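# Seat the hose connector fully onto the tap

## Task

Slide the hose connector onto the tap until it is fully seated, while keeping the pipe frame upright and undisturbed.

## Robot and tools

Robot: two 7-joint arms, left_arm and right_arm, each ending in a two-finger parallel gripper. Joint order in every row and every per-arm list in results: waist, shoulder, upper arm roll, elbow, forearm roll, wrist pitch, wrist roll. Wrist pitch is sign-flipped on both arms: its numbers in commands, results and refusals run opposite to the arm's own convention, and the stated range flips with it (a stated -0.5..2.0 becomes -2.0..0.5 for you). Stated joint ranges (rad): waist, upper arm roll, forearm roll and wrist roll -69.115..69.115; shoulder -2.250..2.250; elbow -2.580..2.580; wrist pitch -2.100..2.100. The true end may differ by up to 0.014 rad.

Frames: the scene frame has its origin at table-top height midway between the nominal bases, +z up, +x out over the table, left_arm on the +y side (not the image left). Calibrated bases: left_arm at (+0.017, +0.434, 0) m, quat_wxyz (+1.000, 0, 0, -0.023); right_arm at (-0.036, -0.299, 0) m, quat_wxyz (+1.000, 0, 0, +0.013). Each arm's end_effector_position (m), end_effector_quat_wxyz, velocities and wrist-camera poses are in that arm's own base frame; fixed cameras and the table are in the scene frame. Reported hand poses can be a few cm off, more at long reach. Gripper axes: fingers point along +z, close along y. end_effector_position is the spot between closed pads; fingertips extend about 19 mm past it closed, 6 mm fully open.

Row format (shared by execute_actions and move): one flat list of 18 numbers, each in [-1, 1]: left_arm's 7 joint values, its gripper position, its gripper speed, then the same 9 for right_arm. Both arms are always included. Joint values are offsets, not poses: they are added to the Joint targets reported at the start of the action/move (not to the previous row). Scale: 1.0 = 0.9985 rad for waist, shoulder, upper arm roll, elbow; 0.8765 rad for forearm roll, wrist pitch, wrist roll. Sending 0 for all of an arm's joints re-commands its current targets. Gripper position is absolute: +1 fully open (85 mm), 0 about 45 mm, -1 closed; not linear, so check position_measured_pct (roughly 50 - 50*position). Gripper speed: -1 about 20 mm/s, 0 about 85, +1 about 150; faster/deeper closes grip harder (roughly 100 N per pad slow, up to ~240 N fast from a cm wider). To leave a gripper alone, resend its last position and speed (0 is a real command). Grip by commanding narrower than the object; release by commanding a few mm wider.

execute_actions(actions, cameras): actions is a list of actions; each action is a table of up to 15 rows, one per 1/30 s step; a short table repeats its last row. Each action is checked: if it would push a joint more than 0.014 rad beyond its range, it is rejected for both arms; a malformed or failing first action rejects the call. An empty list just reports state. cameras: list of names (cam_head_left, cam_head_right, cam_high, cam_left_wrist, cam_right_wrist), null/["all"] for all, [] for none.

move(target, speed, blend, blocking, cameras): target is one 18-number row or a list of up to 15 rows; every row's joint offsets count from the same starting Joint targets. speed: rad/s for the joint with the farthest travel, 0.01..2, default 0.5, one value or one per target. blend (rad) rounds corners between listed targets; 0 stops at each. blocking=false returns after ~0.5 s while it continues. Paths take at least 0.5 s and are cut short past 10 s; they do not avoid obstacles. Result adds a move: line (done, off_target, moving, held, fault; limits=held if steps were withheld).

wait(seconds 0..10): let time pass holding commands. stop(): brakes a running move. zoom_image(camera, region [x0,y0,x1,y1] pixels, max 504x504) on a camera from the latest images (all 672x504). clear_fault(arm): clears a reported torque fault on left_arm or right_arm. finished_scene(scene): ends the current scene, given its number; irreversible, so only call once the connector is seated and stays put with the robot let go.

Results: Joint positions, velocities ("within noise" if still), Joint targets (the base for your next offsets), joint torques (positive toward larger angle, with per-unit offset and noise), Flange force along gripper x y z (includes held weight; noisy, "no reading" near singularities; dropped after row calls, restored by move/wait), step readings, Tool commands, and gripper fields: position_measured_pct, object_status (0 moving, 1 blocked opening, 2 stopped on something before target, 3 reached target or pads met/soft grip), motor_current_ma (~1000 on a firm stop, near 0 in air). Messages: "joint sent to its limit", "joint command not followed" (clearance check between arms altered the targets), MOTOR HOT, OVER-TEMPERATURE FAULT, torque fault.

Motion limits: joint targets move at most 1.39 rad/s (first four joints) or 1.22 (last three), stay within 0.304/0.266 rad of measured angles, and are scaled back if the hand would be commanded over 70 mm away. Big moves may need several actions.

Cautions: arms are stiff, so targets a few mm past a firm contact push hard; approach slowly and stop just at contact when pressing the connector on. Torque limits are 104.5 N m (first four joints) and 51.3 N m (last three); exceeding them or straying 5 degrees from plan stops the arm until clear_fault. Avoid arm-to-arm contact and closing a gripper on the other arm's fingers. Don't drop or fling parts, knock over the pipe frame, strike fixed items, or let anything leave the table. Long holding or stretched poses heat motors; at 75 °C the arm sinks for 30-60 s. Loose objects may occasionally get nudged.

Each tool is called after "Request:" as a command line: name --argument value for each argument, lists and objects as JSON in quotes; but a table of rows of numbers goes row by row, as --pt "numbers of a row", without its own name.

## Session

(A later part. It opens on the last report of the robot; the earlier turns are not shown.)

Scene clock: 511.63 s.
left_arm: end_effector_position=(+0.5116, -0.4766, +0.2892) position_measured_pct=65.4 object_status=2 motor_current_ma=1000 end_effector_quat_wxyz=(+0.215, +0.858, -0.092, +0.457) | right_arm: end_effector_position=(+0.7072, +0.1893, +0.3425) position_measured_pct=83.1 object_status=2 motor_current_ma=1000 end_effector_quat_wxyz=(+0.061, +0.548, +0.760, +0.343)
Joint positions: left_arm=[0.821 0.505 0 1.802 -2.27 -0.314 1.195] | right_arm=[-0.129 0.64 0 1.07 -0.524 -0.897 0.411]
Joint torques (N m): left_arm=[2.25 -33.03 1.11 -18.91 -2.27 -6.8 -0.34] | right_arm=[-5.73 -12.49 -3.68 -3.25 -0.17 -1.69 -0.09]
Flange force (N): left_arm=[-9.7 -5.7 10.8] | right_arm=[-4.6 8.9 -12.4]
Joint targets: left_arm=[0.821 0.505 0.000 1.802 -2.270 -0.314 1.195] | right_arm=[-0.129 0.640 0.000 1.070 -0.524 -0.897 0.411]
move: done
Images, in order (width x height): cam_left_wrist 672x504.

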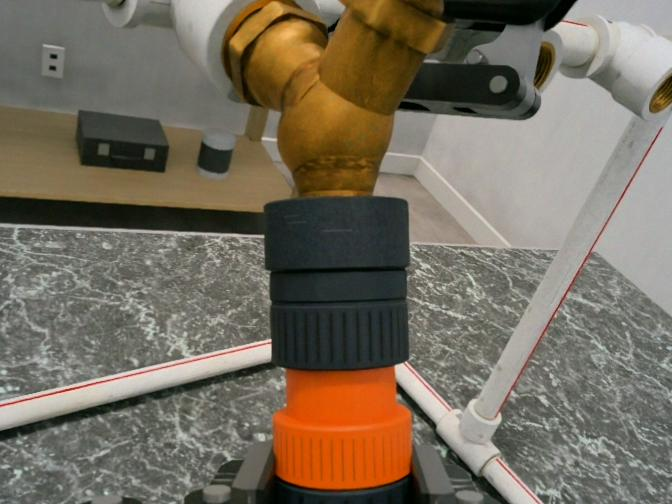

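Request:
move --target '[-0.0042,-0.0036,0,-0.0080,0.0120,0.0120,-0.0165,-0.4,-1,0,0,0,0,0,0,0,-0.75,-1]' --speed 0.03 --cameras '["cam_left_wrist"]'

Request:
zoom_image --camera "cam_left_wrist" --region '[240, 180, 440, 330]'

Scene clock: 516.07 s.
left_arm: end_effector_position=(+0.5135, -0.4770, +0.2930) position_measured_pct=65.4 object_status=2 motor_current_ma=1000 end_effector_quat_wxyz=(+0.216, +0.858, -0.092, +0.457) | right_arm: end_effector_position=(+0.7071, +0.1894, +0.3424) position_measured_pct=83.1 object_status=2 motor_current_ma=1000 end_effector_quat_wxyz=(+0.061, +0.548, +0.760, +0.343)
Joint positions: left_arm=[0.817 0.501 0 1.794 -2.259 -0.304 1.18] | right_arm=[-0.129 0.64 0 1.07 -0.524 -0.897 0.411]
Joint torques (N m): left_arm=[-4.45 -40.36 -5.37 -27.72 -2.94 -12.05 -0.65] | right_arm=[-8.38 -7.81 -5.34 4.3 0.54 -6.25 -0.2]
Flange force (N): left_arm=[-26.7 -4.6 5.7] | right_arm=[-8.3 25.6 -11.9]
Joint targets: left_arm=[0.817 0.501 0.000 1.794 -2.259 -0.304 1.180] | right_arm=[-0.129 0.640 0.000 1.070 -0.524 -0.897 0.411]
move: done
Images, in order (width x height): cam_left_wrist 672x504.

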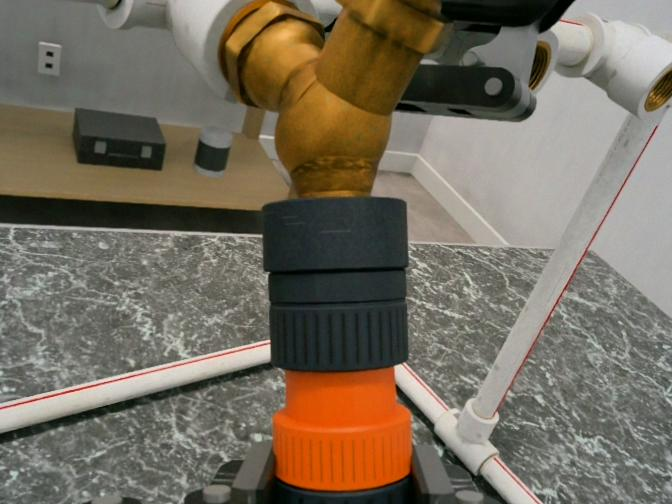

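Scaled by 2.520.

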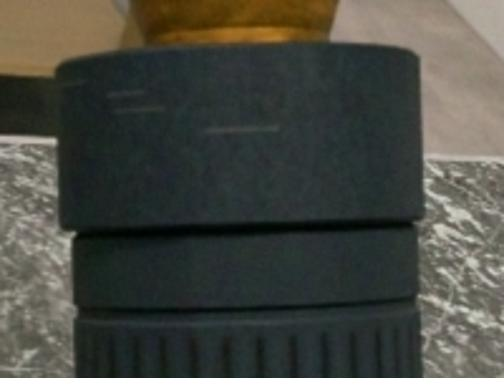

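Request:
move --target '[0.0072,0.0084,0,0.0130,-0.0232,-0.0221,0.0312,-0.4,-1,0,0,0,0,0,0,0,-0.75,-1]' --speed 0.06 --cameras '["cam_left_wrist"]'

Request:
zoom_image --camera "cam_left_wrist" --region '[240, 180, 440, 330]'

Scene clock: 522.83 s.
left_arm: end_effector_position=(+0.5107, -0.4765, +0.2860) position_measured_pct=65.4 object_status=2 motor_current_ma=1000 end_effector_quat_wxyz=(+0.214, +0.859, -0.091, +0.457) | right_arm: end_effector_position=(+0.7070, +0.1894, +0.3421) position_measured_pct=83.1 object_status=2 motor_current_ma=1000 end_effector_quat_wxyz=(+0.061, +0.548, +0.760, +0.343)
Joint positions: left_arm=[0.824 0.509 -0.001 1.806 -2.279 -0.323 1.207] | right_arm=[-0.129 0.641 0 1.071 -0.524 -0.897 0.411]
Joint torques (N m): left_arm=[3.09 -24.41 2.38 -11.59 -1.25 -3.5 -0.1] | right_arm=[-3.43 -15 -2.13 -7.67 -0.46 1.1 -0.13]
Flange force (N): left_arm=[1.5 -2.5 7.7] | right_arm=[-1.4 -1.3 -12.7]
Joint targets: left_arm=[0.824 0.510 0.000 1.807 -2.279 -0.323 1.207] | right_arm=[-0.129 0.640 0.000 1.070 -0.524 -0.897 0.411]
move: done
Images, in order (width x height): cam_left_wrist 672x504.

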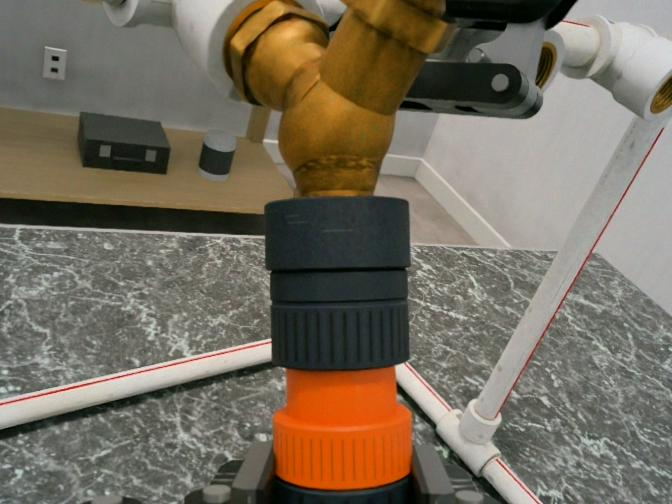

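Scaled by 2.520.

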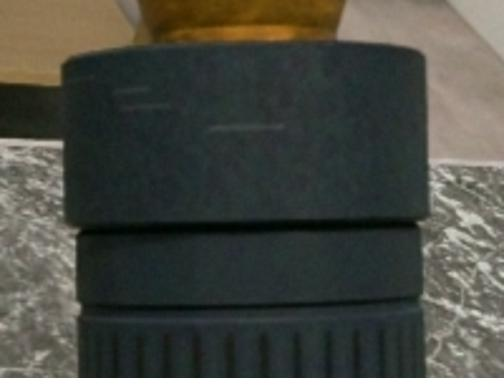

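Seated and nearly unloaded. Opening the left gripper.

Request:
move --target '[0,0,0,0,0,0,0,0.6,-1,0,0,0,0,0,0,0,-0.75,-1]' --cameras '["cam_left_wrist","cam_head_left"]'

Scene clock: 528.40 s.
left_arm: end_effector_position=(+0.5106, -0.4766, +0.2859) position_measured_pct=19.9 object_status=0 motor_current_ma=0 end_effector_quat_wxyz=(+0.214, +0.859, -0.091, +0.457) | right_arm: end_effector_position=(+0.7071, +0.1894, +0.3424) position_measured_pct=83.1 object_status=2 motor_current_ma=1000 end_effector_quat_wxyz=(+0.061, +0.548, +0.760, +0.343)
Joint positions: left_arm=[0.824 0.509 0 1.807 -2.279 -0.323 1.207] | right_arm=[-0.129 0.64 0 1.07 -0.524 -0.897 0.411]
Joint torques (N m): left_arm=[1.71 -18.62 1.18 -8.04 -0.59 -2.35 0.06] | right_arm=[-2.62 -25.26 -2.48 -12.26 -1.71 1.45 -0.36]
Flange force (N): left_arm=[6.4 0.0 2.1] | right_arm=[-5.6 -3.8 1.7]
Joint targets: left_arm=[0.824 0.509 0.000 1.807 -2.279 -0.323 1.207] | right_arm=[-0.129 0.640 0.000 1.070 -0.524 -0.897 0.411]
move: done
Images, in order (width x height): cam_head_left 672x504, cam_left_wrist 672x504.

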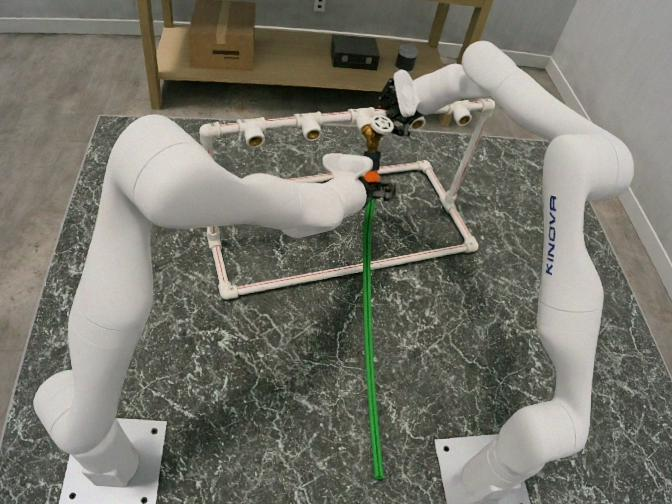

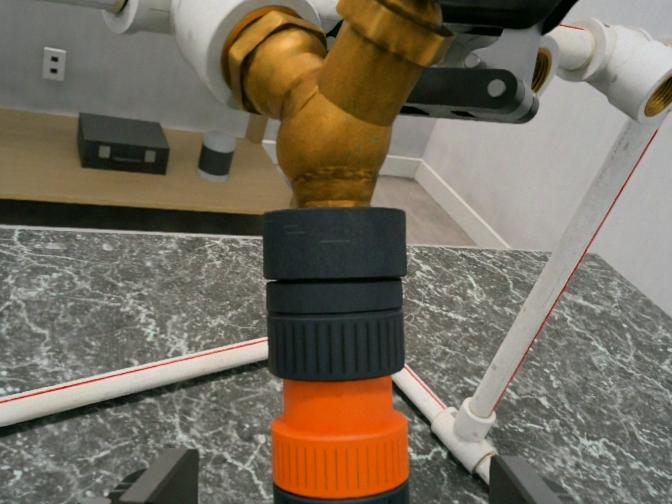

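Request:
move --pt "0.0171 -0.0706 0 0.0631 0.0568 -0.0056 -0.0459 0.6 -1 0 0 0 0 0 0 0 -0.75 -1" --pt "0.037 -0.1418 0 0.1201 0.1377 -0.0113 -0.1153 0.6 -1 0 0 0 0 0 0 0 -0.75 -1" --pt "0.0857 -0.2862 0 0.2154 0.3718 -0.0227 -0.3254 0.6 -1 0 0 0 0 0 0 0 -0.75 -1" --speed '[0.06,0.15,0.3]' --blend '[0.01,0.02,0]'

Request:
zoom_image --camera "cam_left_wrist" --region '[200, 50, 500, 450]'

Scene clock: 546.03 s.
left_arm: end_effector_position=(+0.4212, -0.4224, +0.3459) position_measured_pct=19.9 object_status=3 motor_current_ma=0 end_effector_quat_wxyz=(+0.214, +0.858, -0.091, +0.457) | right_arm: end_effector_position=(+0.7071, +0.1894, +0.3424) position_measured_pct=83.1 object_status=2 motor_current_ma=1000 end_effector_quat_wxyz=(+0.061, +0.548, +0.760, +0.343)
Joint positions: left_arm=[0.91 0.224 0 2.022 -1.953 -0.343 0.922] | right_arm=[-0.129 0.64 0 1.07 -0.524 -0.897 0.411]
Joint torques (N m): left_arm=[1.52 -13.48 1.2 -8.2 -0.75 -1.78 0.02] | right_arm=[-2.62 -25.23 -2.49 -12.28 -1.71 1.46 -0.35]
Flange force (N): left_arm=no reading | right_arm=[-5.5 -3.9 1.6]
Joint targets: left_arm=[0.910 0.224 0.000 2.022 -1.953 -0.343 0.922] | right_arm=[-0.129 0.640 0.000 1.070 -0.524 -0.897 0.411]
move: done

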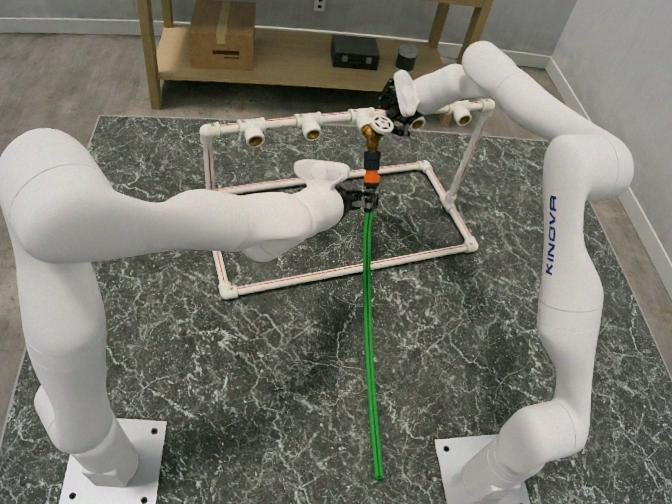

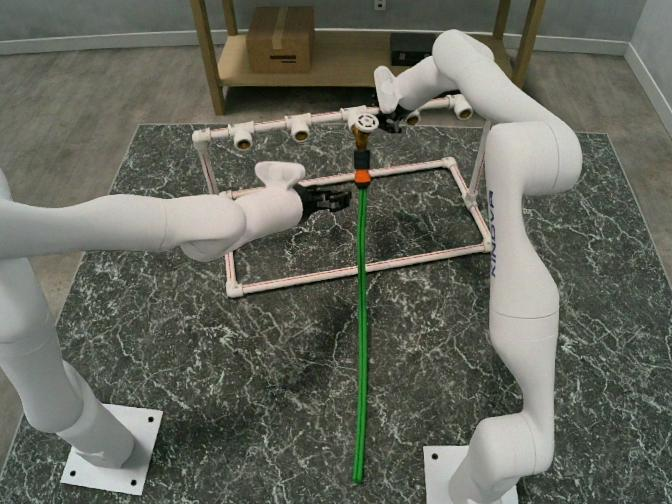

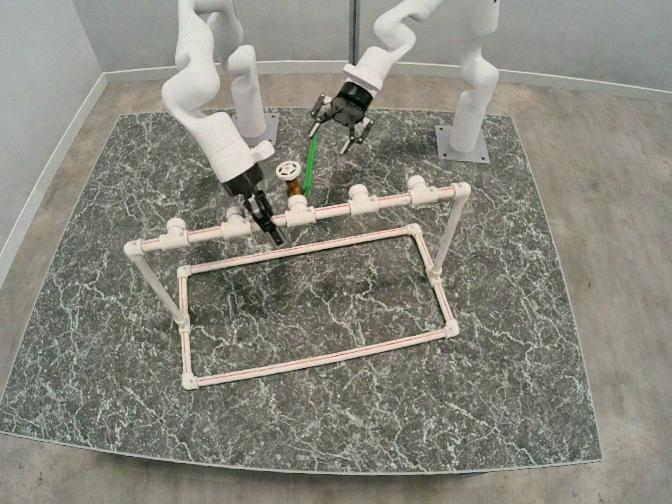

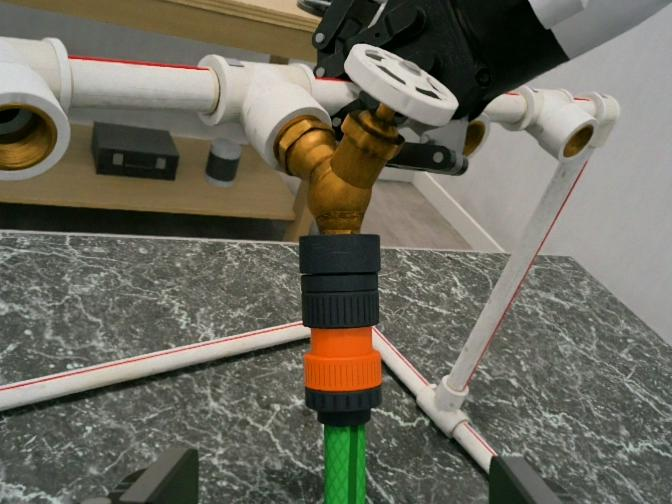

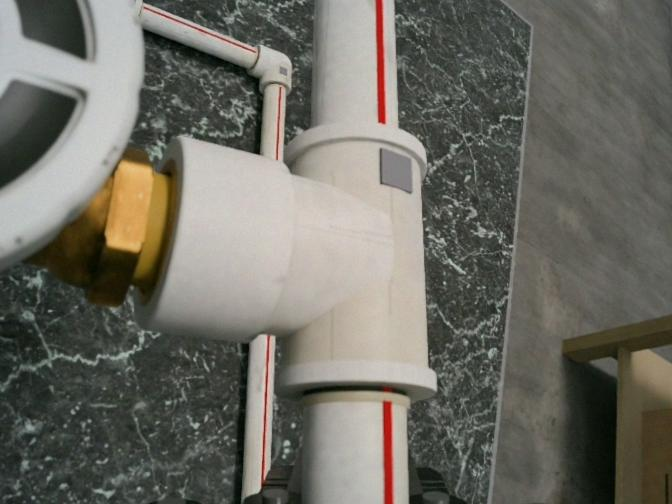

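Scaled by 1.260.

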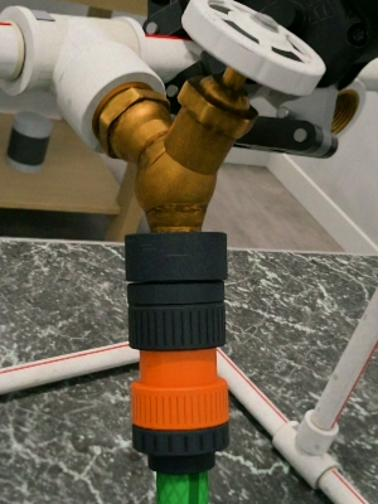

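Request:
move --target '[0,0,0,0,0,0,0,0.6,-1,0,0,0,0,0,0,0,0.4,-1]' --cameras '["cam_right_wrist"]'

Request:
move --pt "0 0 0 0 0 0 0 0.6 -1 0.0583 -0.0781 0 -0.0096 0.0015 -0.1204 0.0092 0.4 -1" --pt "0 0 0 0 0 0 0 0.6 -1 0.1945 -0.2485 0 -0.0937 -0.006 -0.4486 -0.0022 0.4 -1" --speed '[0.08,0.3]' --blend '[0.02,0]'

Request:
zoom_image --camera "cam_left_wrist" --region '[280, 180, 420, 320]'

Scene clock: 553.40 s.
left_arm: end_effector_position=(+0.4211, -0.4224, +0.3460) position_measured_pct=19.9 object_status=3 motor_current_ma=0 end_effector_quat_wxyz=(+0.214, +0.858, -0.091, +0.457) | right_arm: end_effector_position=(+0.7071, +0.1894, +0.3424) position_measured_pct=29.9 object_status=0 motor_current_ma=0 end_effector_quat_wxyz=(+0.061, +0.548, +0.760, +0.343)
Joint positions: left_arm=[0.91 0.224 0 2.022 -1.953 -0.343 0.922] | right_arm=[-0.129 0.64 0 1.07 -0.524 -0.897 0.411]
Joint torques (N m): left_arm=[1.55 -13.5 1.2 -8.41 -0.77 -1.78 0.11] | right_arm=[-1.8 -22.17 -1.59 -10.42 -0.79 1.16 -0.12]
Flange force (N): left_arm=no reading | right_arm=[-3.0 -1.3 -1.3]
Joint targets: left_arm=[0.910 0.224 0.000 2.022 -1.953 -0.343 0.922] | right_arm=[-0.129 0.640 0.000 1.070 -0.524 -0.897 0.411]
move: done
Images, in order (width x height): cam_right_wrist 672x504.

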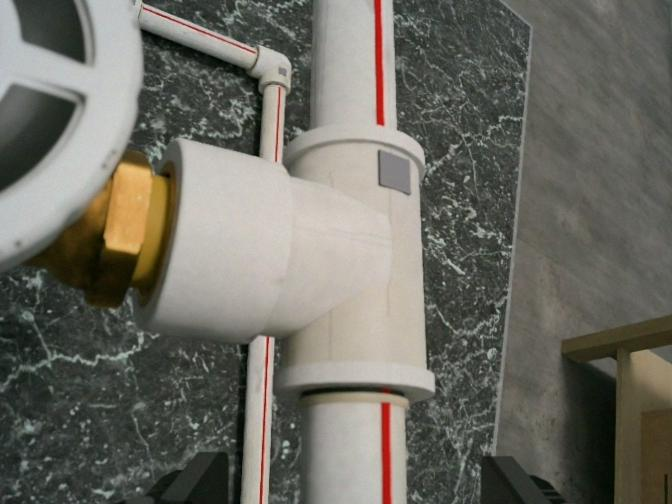

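Scene clock: 556.00 s.
left_arm: end_effector_position=(+0.4211, -0.4224, +0.3460) position_measured_pct=19.9 object_status=3 motor_current_ma=0 end_effector_quat_wxyz=(+0.214, +0.858, -0.091, +0.457) | right_arm: end_effector_position=(+0.6120, +0.0864, +0.5005) position_measured_pct=29.9 object_status=3 motor_current_ma=0 end_effector_quat_wxyz=(+0.061, +0.548, +0.760, +0.343)
Joint positions: left_arm=[0.91 0.224 0 2.022 -1.953 -0.343 0.922] | right_arm=[0.065 0.392 0 0.977 -0.529 -1.29 0.409]
Joint torques (N m): left_arm=[1.57 -13.4 1.16 -8.45 -0.77 -1.79 0.04] | right_arm=[-1.93 -17.52 -1.56 -10.14 -1.06 1.15 -0.09]
Flange force (N): left_arm=no reading | right_arm=[-3.6 -2.6 -1.7]
Joint targets: left_arm=[0.910 0.224 0.000 2.022 -1.953 -0.343 0.922] | right_arm=[0.065 0.392 0.000 0.977 -0.529 -1.290 0.409]
move: done

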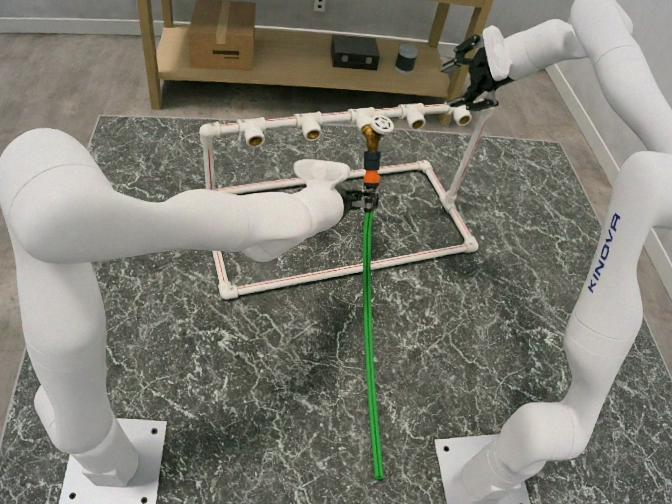

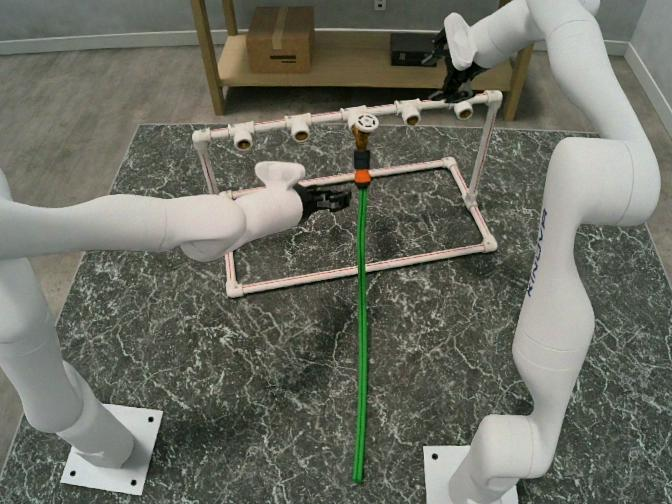

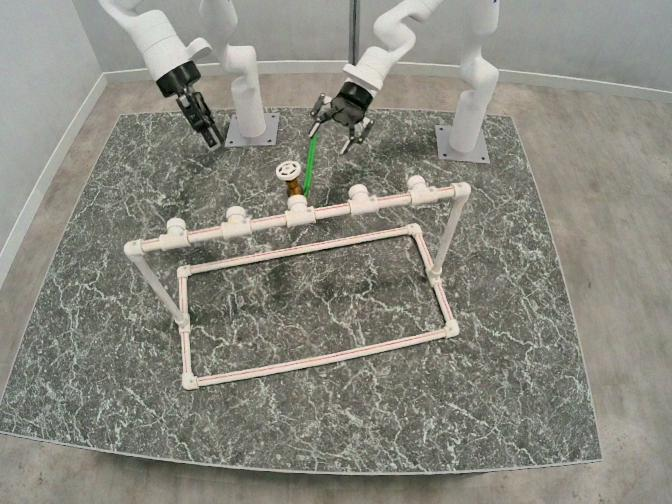

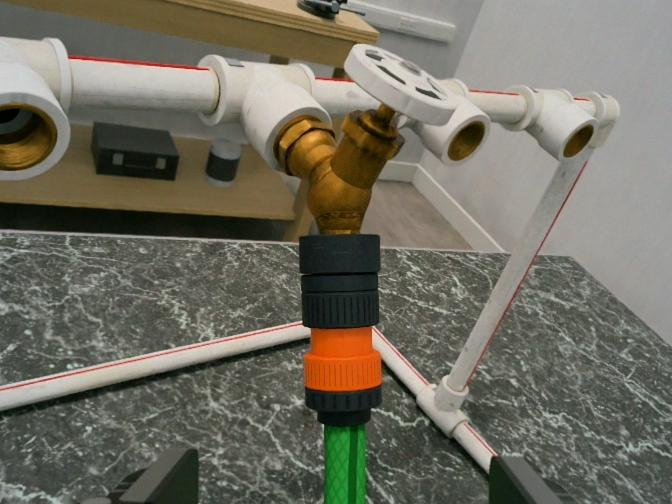

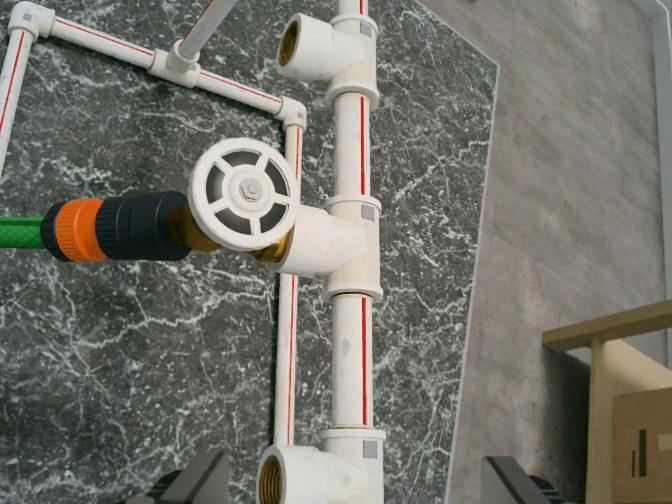

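Scaled by 3.600.

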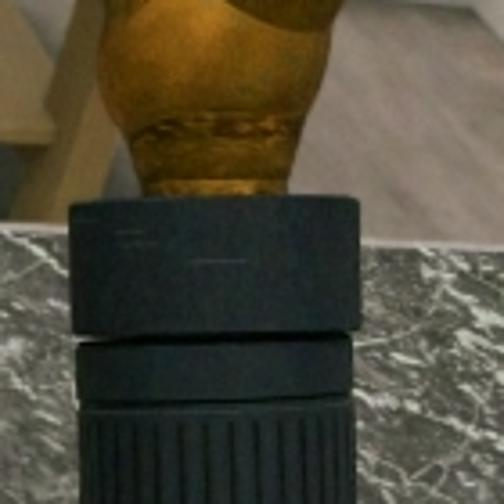

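Request:
zoom_image --camera "cam_right_wrist" --region '[80, 170, 220, 280]'

Scaled by 3.600.

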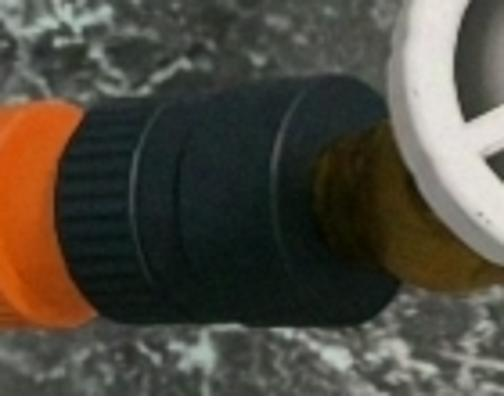

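Request:
finished_scene --scene 2

The scene is finished: the task was done.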